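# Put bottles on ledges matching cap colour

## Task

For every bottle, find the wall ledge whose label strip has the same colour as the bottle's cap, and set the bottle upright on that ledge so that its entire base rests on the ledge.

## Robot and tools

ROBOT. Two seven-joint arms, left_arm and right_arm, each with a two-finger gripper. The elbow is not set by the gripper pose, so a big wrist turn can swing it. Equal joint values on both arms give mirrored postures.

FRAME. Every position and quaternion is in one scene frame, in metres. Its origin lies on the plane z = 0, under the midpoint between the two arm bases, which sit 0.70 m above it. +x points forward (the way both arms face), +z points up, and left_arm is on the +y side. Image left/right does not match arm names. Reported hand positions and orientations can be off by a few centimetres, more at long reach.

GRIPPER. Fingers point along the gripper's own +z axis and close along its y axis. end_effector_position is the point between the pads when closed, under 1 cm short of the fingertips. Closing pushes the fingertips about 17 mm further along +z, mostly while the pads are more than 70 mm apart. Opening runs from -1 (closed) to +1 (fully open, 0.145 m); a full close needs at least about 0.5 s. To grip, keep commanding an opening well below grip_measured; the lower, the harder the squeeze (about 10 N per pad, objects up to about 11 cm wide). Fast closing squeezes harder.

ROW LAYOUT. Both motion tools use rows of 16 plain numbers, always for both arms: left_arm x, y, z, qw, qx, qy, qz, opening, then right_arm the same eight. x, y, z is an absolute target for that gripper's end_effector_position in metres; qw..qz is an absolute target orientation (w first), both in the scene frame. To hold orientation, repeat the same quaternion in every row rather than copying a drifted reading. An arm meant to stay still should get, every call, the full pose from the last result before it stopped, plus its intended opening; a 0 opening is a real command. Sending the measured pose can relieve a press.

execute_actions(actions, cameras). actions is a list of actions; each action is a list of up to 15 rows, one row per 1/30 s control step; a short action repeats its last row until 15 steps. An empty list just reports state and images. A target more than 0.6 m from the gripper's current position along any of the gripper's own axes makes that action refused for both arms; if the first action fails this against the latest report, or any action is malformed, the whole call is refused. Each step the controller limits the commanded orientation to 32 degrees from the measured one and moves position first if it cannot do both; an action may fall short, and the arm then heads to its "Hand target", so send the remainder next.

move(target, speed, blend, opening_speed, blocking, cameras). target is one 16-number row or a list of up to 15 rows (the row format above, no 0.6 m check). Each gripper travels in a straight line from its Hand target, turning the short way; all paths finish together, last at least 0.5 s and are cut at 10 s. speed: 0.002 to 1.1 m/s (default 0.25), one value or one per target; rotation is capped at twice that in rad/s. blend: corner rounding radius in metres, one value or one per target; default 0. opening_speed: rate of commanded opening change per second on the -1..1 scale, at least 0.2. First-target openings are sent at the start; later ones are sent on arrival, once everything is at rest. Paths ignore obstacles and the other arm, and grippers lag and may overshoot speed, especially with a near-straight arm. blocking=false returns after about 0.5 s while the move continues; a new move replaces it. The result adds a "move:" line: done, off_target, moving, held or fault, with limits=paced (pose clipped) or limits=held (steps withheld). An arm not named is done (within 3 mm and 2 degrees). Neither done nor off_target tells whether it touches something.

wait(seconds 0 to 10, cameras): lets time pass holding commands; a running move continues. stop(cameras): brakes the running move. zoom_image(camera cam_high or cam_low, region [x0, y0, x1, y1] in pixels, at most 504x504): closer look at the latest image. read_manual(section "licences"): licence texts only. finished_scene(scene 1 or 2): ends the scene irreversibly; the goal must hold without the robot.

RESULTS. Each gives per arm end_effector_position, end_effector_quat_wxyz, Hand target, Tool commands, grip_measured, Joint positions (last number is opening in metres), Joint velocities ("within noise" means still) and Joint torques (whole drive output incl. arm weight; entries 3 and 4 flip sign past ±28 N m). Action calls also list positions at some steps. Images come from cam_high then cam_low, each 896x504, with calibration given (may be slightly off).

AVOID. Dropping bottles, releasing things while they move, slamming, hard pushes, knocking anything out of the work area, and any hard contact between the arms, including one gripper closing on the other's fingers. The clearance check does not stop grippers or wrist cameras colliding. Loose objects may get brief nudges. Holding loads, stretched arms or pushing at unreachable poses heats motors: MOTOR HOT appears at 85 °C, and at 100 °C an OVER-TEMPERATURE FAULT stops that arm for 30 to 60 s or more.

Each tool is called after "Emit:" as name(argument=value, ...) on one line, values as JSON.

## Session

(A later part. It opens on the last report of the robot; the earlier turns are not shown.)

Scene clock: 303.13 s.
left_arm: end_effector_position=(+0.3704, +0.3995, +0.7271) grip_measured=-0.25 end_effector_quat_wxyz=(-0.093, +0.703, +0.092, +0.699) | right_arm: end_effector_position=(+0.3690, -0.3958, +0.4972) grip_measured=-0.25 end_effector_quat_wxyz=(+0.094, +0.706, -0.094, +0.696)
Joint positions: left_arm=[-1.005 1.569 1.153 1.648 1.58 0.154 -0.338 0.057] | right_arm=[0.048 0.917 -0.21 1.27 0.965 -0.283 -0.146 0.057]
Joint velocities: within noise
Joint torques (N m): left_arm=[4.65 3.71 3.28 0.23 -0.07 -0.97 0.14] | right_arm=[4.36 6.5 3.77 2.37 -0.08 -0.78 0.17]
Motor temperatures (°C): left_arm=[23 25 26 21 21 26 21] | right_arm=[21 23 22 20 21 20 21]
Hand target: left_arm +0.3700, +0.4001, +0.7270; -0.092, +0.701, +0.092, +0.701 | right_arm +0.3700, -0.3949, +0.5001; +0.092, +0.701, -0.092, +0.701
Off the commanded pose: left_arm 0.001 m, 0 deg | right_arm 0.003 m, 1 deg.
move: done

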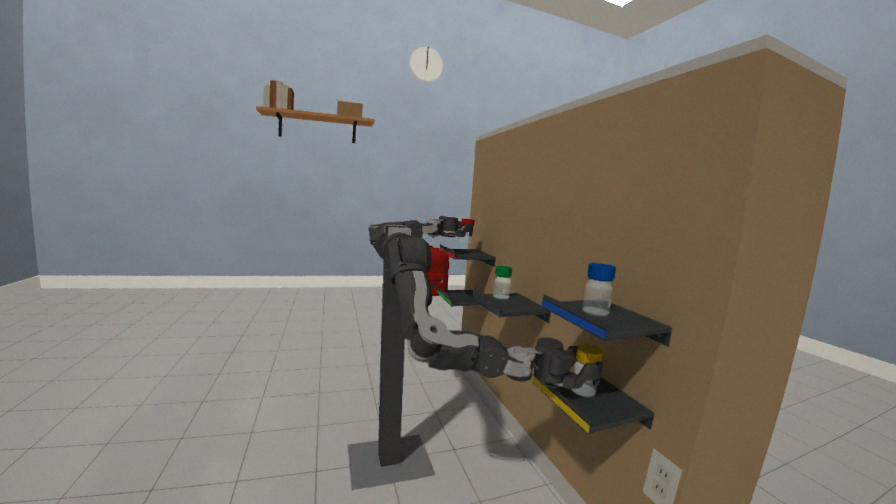

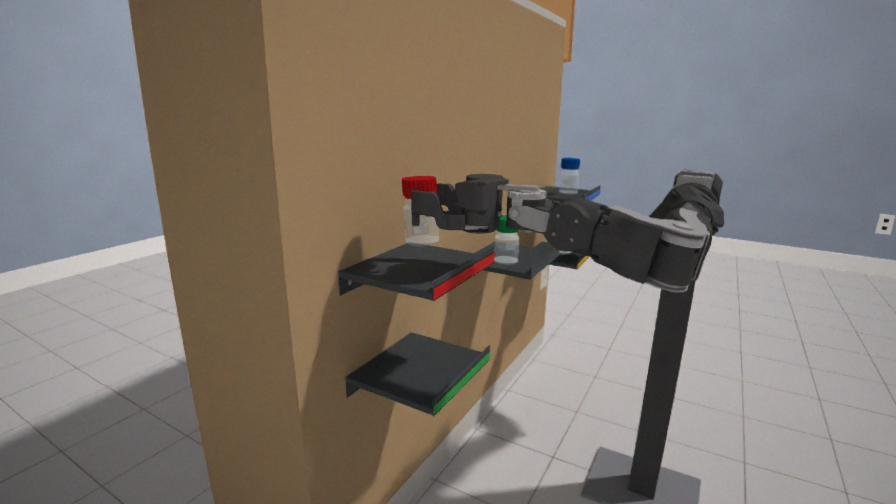

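Emit:
move(target=[[0.37,0.40,0.705,-0.0923,0.701,0.0923,0.701,-0.8,0.37,-0.395,0.491,0.0923,0.701,-0.0923,0.701,-0.8],[0.37,0.40,0.70,-0.0923,0.701,0.0923,0.701,-0.8,0.37,-0.395,0.491,0.0923,0.701,-0.0923,0.701,0.2],[0.37,0.40,0.687,-0.0923,0.701,0.0923,0.701,-0.8,0.27,-0.37,0.50,0.0923,0.701,-0.0923,0.701,0.2],[0.37,0.40,0.686,-0.0923,0.701,0.0923,0.701,0.2,0.27,-0.36,0.50,0.0923,0.701,-0.0923,0.701,0.2],[0.275,0.37,0.695,-0.0923,0.701,0.0923,0.701,0.2,0.27,-0.33,0.50,0.0923,0.701,-0.0923,0.701,0.2]], speed=[0.06,0.06,0.13,0.05,0.15], opening_speed=1.3)

Emit:
zoom_image(camera="cam_low", region=[380, 130, 640, 330])

Emit:
zoom_image(camera="cam_high", region=[440, 210, 680, 440])

Scene clock: 326.20 s.
left_arm: end_effector_position=(+0.2747, +0.3703, +0.6952) grip_measured=+0.20 end_effector_quat_wxyz=(-0.093, +0.700, +0.095, +0.702) | right_arm: end_effector_position=(+0.2704, -0.3304, +0.5016) grip_measured=+0.20 end_effector_quat_wxyz=(+0.091, +0.699, -0.091, +0.703)
Joint positions: left_arm=[-1.135 1.081 1.286 2.138 1.458 0.192 -0.361 0.09] | right_arm=[-0.639 0.871 0.086 1.845 0.798 -0.396 -0.427 0.09]
Joint velocities: within noise
Joint torques (N m): left_arm=[1.17 3.28 3.3 0.65 -0.07 -0.53 0.23] | right_arm=[1.23 3.94 2.3 3.03 -0.18 -0.27 -0.13]
Motor temperatures (°C): left_arm=[23 23 26 21 21 26 21] | right_arm=[22 24 23 20 20 21 21]
Hand target: left_arm +0.2750, +0.3700, +0.6951; -0.092, +0.701, +0.092, +0.701 | right_arm +0.2700, -0.3300, +0.5001; +0.092, +0.701, -0.092, +0.701
Off the commanded pose: left_arm 0.000 m, 0 deg | right_arm 0.002 m, 0 deg.
move: done; target 4's new opening was sent with left_arm's hand 0.004 m and 1 deg from that target

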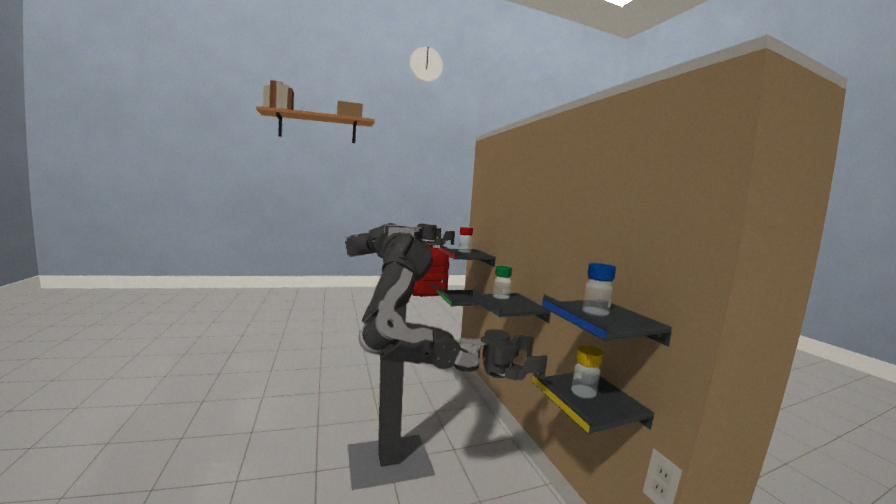

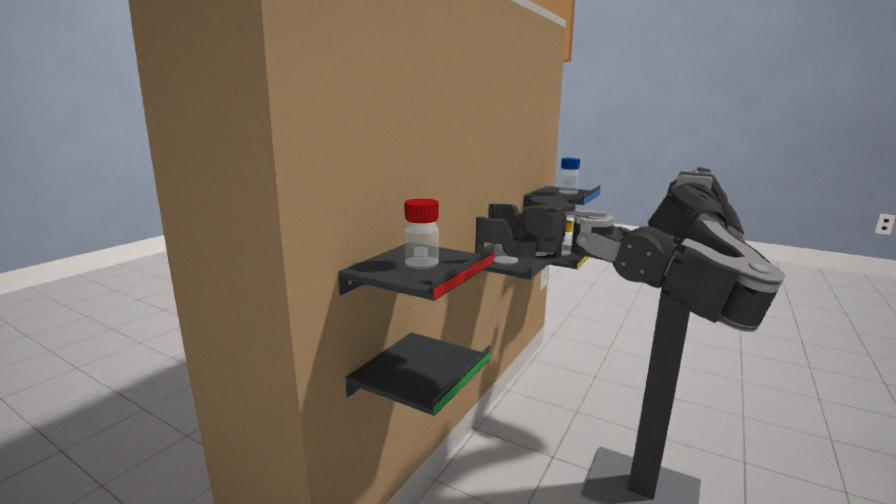

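Scaled by 1.938 from the camera's 896x504 image, which has a finer 1280x720 frame.

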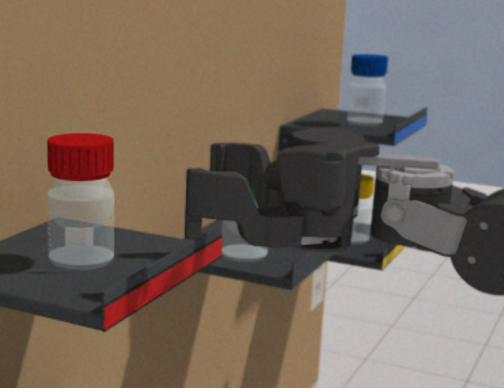

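Scaled by 2.100 from the camera's 896x504 image, which has a finer 1280x720 frame.

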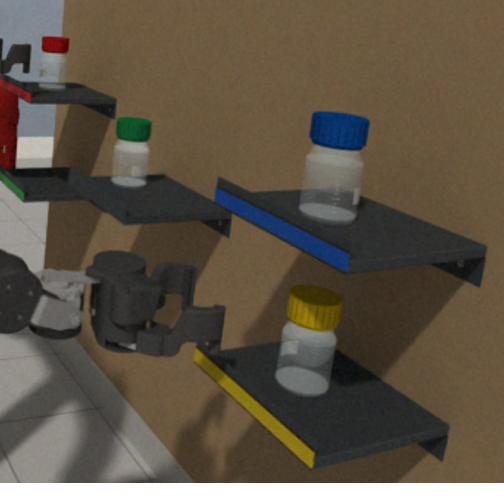

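Emit:
move(target=[[0.225,0.30,0.64,0,0.7071,0,0.7071,0.35,0.27,-0.33,0.50,0.0923,0.701,-0.0923,0.701,0.2],[0.195,0.26,0.51,0,0.7071,0,0.7071,0.35,0.27,-0.33,0.50,0.0923,0.701,-0.0923,0.701,0.2],[0.29,0.235,0.47,0,0.7071,0,0.7071,0.35,0.27,-0.33,0.50,0.0923,0.701,-0.0923,0.701,0.2],[0.28,0.12,0.58,0,0.7071,0,0.7071,0.35,0.27,-0.33,0.50,0.0923,0.701,-0.0923,0.701,0.2],[0.28,0.065,0.591,0,0.7071,0,0.7071,0.35,0.27,-0.33,0.50,0.0923,0.701,-0.0923,0.701,0.2]], speed=0.25, blend=[0.03,0.03,0.02,0.01,0])

Emit:
zoom_image(camera="cam_low", region=[420, 180, 660, 330])

Scene clock: 342.97 s.
left_arm: end_effector_position=(+0.2796, +0.0645, +0.5941) grip_measured=+0.35 end_effector_quat_wxyz=(+0.004, +0.704, +0.001, +0.711) | right_arm: end_effector_position=(+0.2704, -0.3304, +0.5016) grip_measured=+0.20 end_effector_quat_wxyz=(+0.092, +0.699, -0.091, +0.703)
Joint positions: left_arm=[-0.147 0.097 -0.636 2.295 -0.012 0.536 -0.631 0.101] | right_arm=[-0.639 0.871 0.086 1.845 0.798 -0.396 -0.427 0.09]
Joint velocities: within noise
Joint torques (N m): left_arm=[1.96 -1.28 -0.16 3.52 -0.18 -0.44 0] | right_arm=[1.28 4.02 2.15 3.07 -0.18 -0.3 -0.16]
Motor temperatures (°C): left_arm=[22 23 26 21 21 26 21] | right_arm=[21 24 23 20 20 20 21]
Hand target: left_arm +0.2800, +0.0651, +0.5910; +0.000, +0.707, +0.000, +0.707 | right_arm +0.2700, -0.3300, +0.5001; +0.092, +0.701, -0.092, +0.701
Off the commanded pose: left_arm 0.003 m, 1 deg | right_arm 0.002 m, 0 deg.
move: done

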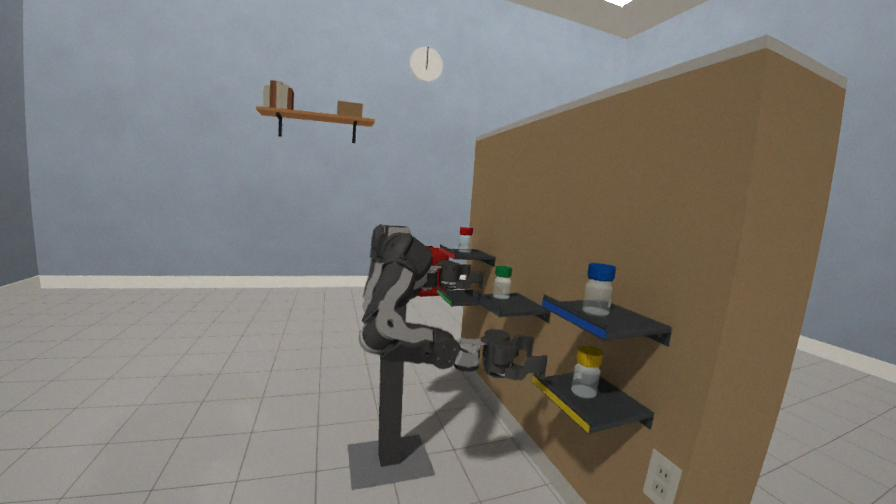

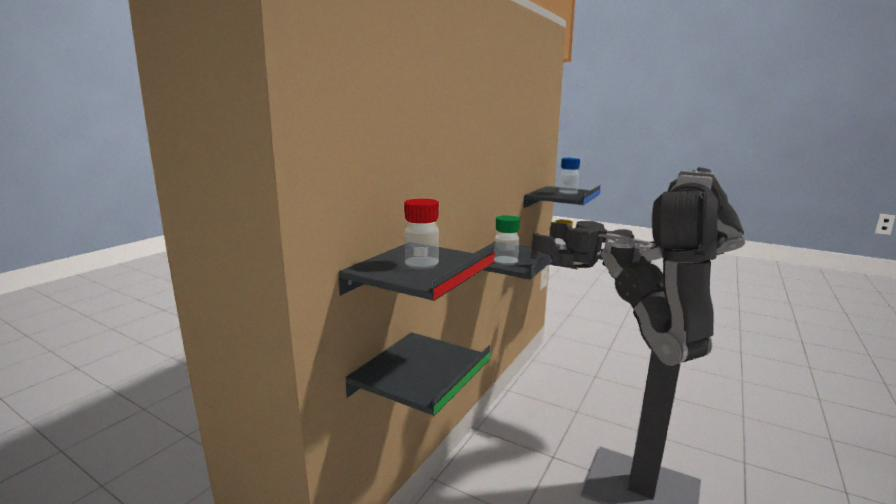

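Scaled by 2.100 from the camera's 896x504 image, which has a finer 1280x720 frame.

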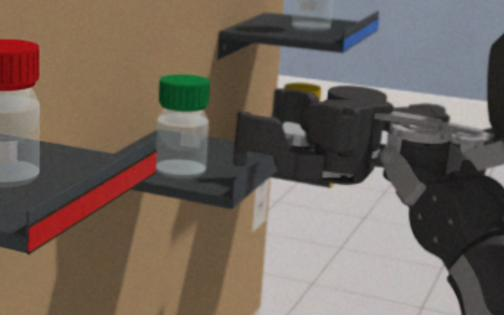

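Emit:
move(target=[[0.374,0.064,0.591,0,0.7071,0,0.7071,0.35,0.27,-0.33,0.50,0.0923,0.701,-0.0923,0.701,0.2],[0.374,0.064,0.591,0,0.7071,0,0.7071,-0.8,0.27,-0.33,0.50,0.0923,0.701,-0.0923,0.701,0.2],[0.374,0.064,0.63,0,0.7071,0,0.7071,-0.8,0.27,-0.33,0.50,0.0923,0.701,-0.0923,0.701,0.2],[0.285,0.09,0.63,0,0.7071,0,0.7071,-0.8,0.27,-0.33,0.50,0.0923,0.701,-0.0923,0.701,0.2],[0.28,0.22,0.57,0,0.7071,0,0.7071,-0.8,0.27,-0.33,0.50,0.0923,0.701,-0.0923,0.701,0.2],[0.26,0.37,0.537,-0.0923,0.701,0.0923,0.701,-0.8,0.27,-0.33,0.50,0.0923,0.701,-0.0923,0.701,0.2]], speed=[0.13,0.1,0.08,0.15,0.2,0.2], blend=[0,0,0.004,0.02,0.02,0], opening_speed=1.5)

Emit:
zoom_image(camera="cam_low", region=[340, 200, 620, 420])

Scene clock: 361.63 s.
left_arm: end_effector_position=(+0.2593, +0.3705, +0.5341) grip_measured=-0.24 end_effector_quat_wxyz=(-0.093, +0.706, +0.094, +0.696) | right_arm: end_effector_position=(+0.2704, -0.3304, +0.5016) grip_measured=+0.20 end_effector_quat_wxyz=(+0.092, +0.699, -0.091, +0.703)
Joint positions: left_arm=[-0.556 0.491 0.591 1.878 0.676 0.035 0.066 0.058] | right_arm=[-0.639 0.871 0.086 1.845 0.798 -0.396 -0.427 0.09]
Joint velocities: within noise
Joint torques (N m): left_arm=[1.86 4.55 2.11 4.57 0.21 -0.96 0.22] | right_arm=[1.23 3.89 2.19 3.03 -0.17 -0.3 -0.12]
Motor temperatures (°C): left_arm=[22 23 25 21 21 25 21] | right_arm=[21 24 23 20 20 20 21]
Hand target: left_arm +0.2600, +0.3700, +0.5369; -0.092, +0.701, +0.092, +0.701 | right_arm +0.2700, -0.3300, +0.5001; +0.092, +0.701, -0.092, +0.701
Off the commanded pose: left_arm 0.003 m, 1 deg | right_arm 0.002 m, 0 deg.
move: done

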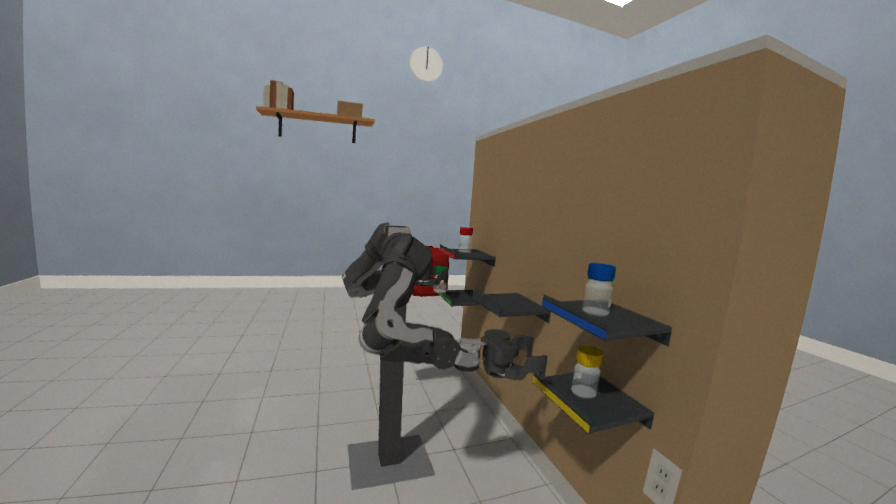

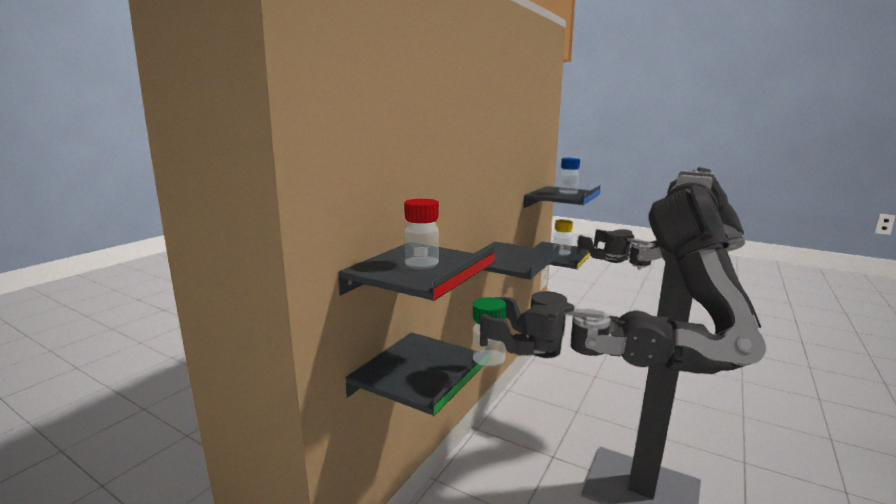

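Scaled by 1.800 from the camera's 896x504 image, which has a finer 1280x720 frame.

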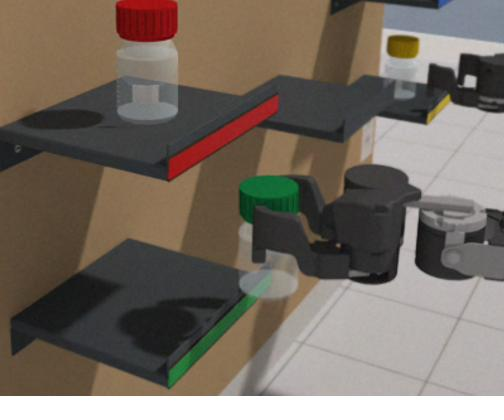

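Emit:
move(target=[[0.27,0.40,0.54,-0.0923,0.701,0.0923,0.701,-0.8,0.27,-0.33,0.50,0.0923,0.701,-0.0923,0.701,0.2],[0.37,0.40,0.54,-0.0923,0.701,0.0923,0.701,-0.8,0.27,-0.33,0.50,0.0923,0.701,-0.0923,0.701,0.2],[0.37,0.40,0.505,-0.0923,0.701,0.0923,0.701,-0.8,0.27,-0.33,0.50,0.0923,0.701,-0.0923,0.701,0.2],[0.37,0.40,0.491,-0.0923,0.701,0.0923,0.701,-0.8,0.27,-0.33,0.50,0.0923,0.701,-0.0923,0.701,0.2],[0.37,0.40,0.491,-0.0923,0.701,0.0923,0.701,0.2,0.27,-0.33,0.50,0.0923,0.701,-0.0923,0.701,0.2],[0.26,0.37,0.50,-0.0923,0.701,0.0923,0.701,0.2,0.27,-0.33,0.50,0.0923,0.701,-0.0923,0.701,0.2]], speed=[0.15,0.13,0.08,0.04,0.05,0.13], blend=[0.01,0.003,0,0,0,0], opening_speed=1.3)

Emit:
zoom_image(camera="cam_low", region=[340, 180, 620, 420])

Emit:
zoom_image(camera="cam_high", region=[420, 200, 680, 440])

Scene clock: 383.43 s.
left_arm: end_effector_position=(+0.2598, +0.3707, +0.4989) grip_measured=+0.20 end_effector_quat_wxyz=(-0.094, +0.702, +0.093, +0.700) | right_arm: end_effector_position=(+0.2704, -0.3304, +0.5016) grip_measured=+0.20 end_effector_quat_wxyz=(+0.092, +0.699, -0.091, +0.703)
Joint positions: left_arm=[-0.546 0.503 0.474 1.733 0.655 -0.147 0.061 0.09] | right_arm=[-0.639 0.871 0.086 1.845 0.798 -0.396 -0.427 0.09]
Joint velocities: within noise
Joint torques (N m): left_arm=[1.02 4.58 2.02 5.12 0.21 -0.69 0.15] | right_arm=[1.17 3.73 2.19 3.12 -0.19 -0.3 -0.14]
Motor temperatures (°C): left_arm=[22 23 25 22 21 26 21] | right_arm=[21 24 22 20 20 20 21]
Hand target: left_arm +0.2600, +0.3700, +0.5000; -0.092, +0.701, +0.092, +0.701 | right_arm +0.2700, -0.3300, +0.5001; +0.092, +0.701, -0.092, +0.701
Off the commanded pose: left_arm 0.001 m, 0 deg | right_arm 0.002 m, 0 deg.
move: done; target 5's new opening was sent with left_arm's hand 0.012 m and 2 deg from that target

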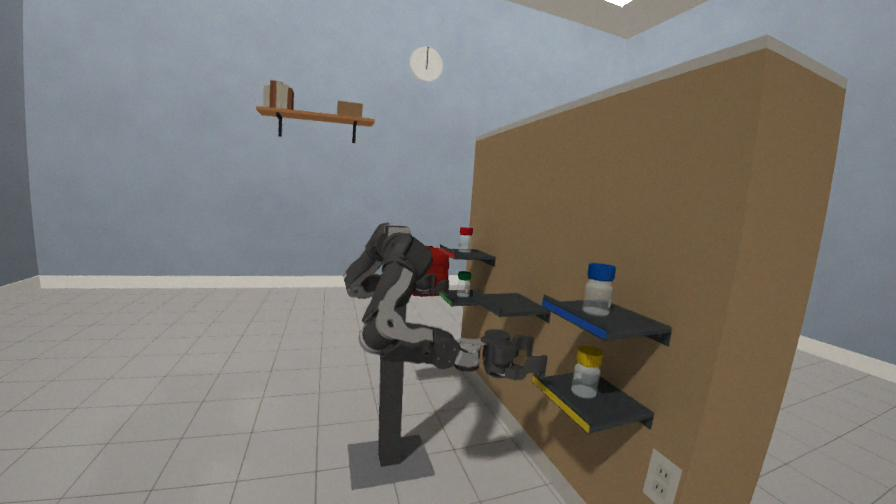

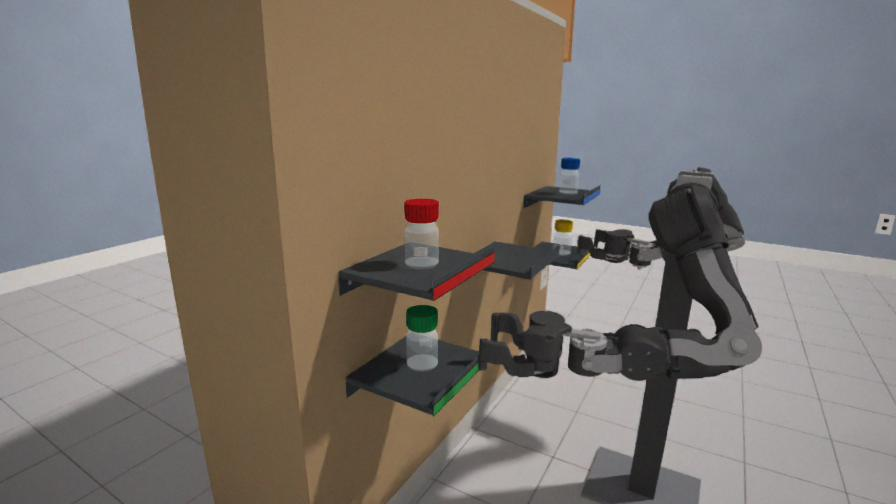

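Scaled by 1.800 from the camera's 896x504 image, which has a finer 1280x720 frame.

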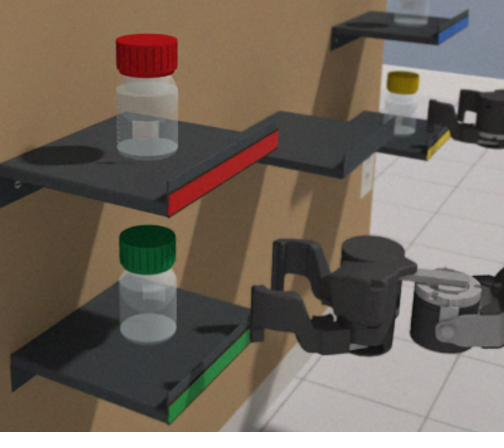

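Scaled by 1.938 from the camera's 896x504 image, which has a finer 1280x720 frame.

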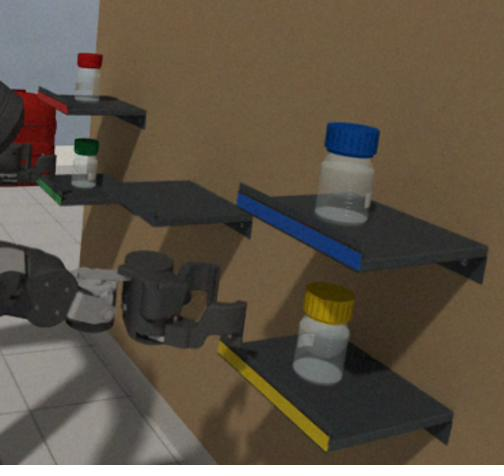

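All four stand on matching ledges.

Emit:
finished_scene(scene=2)

The scene is finished: the task was done.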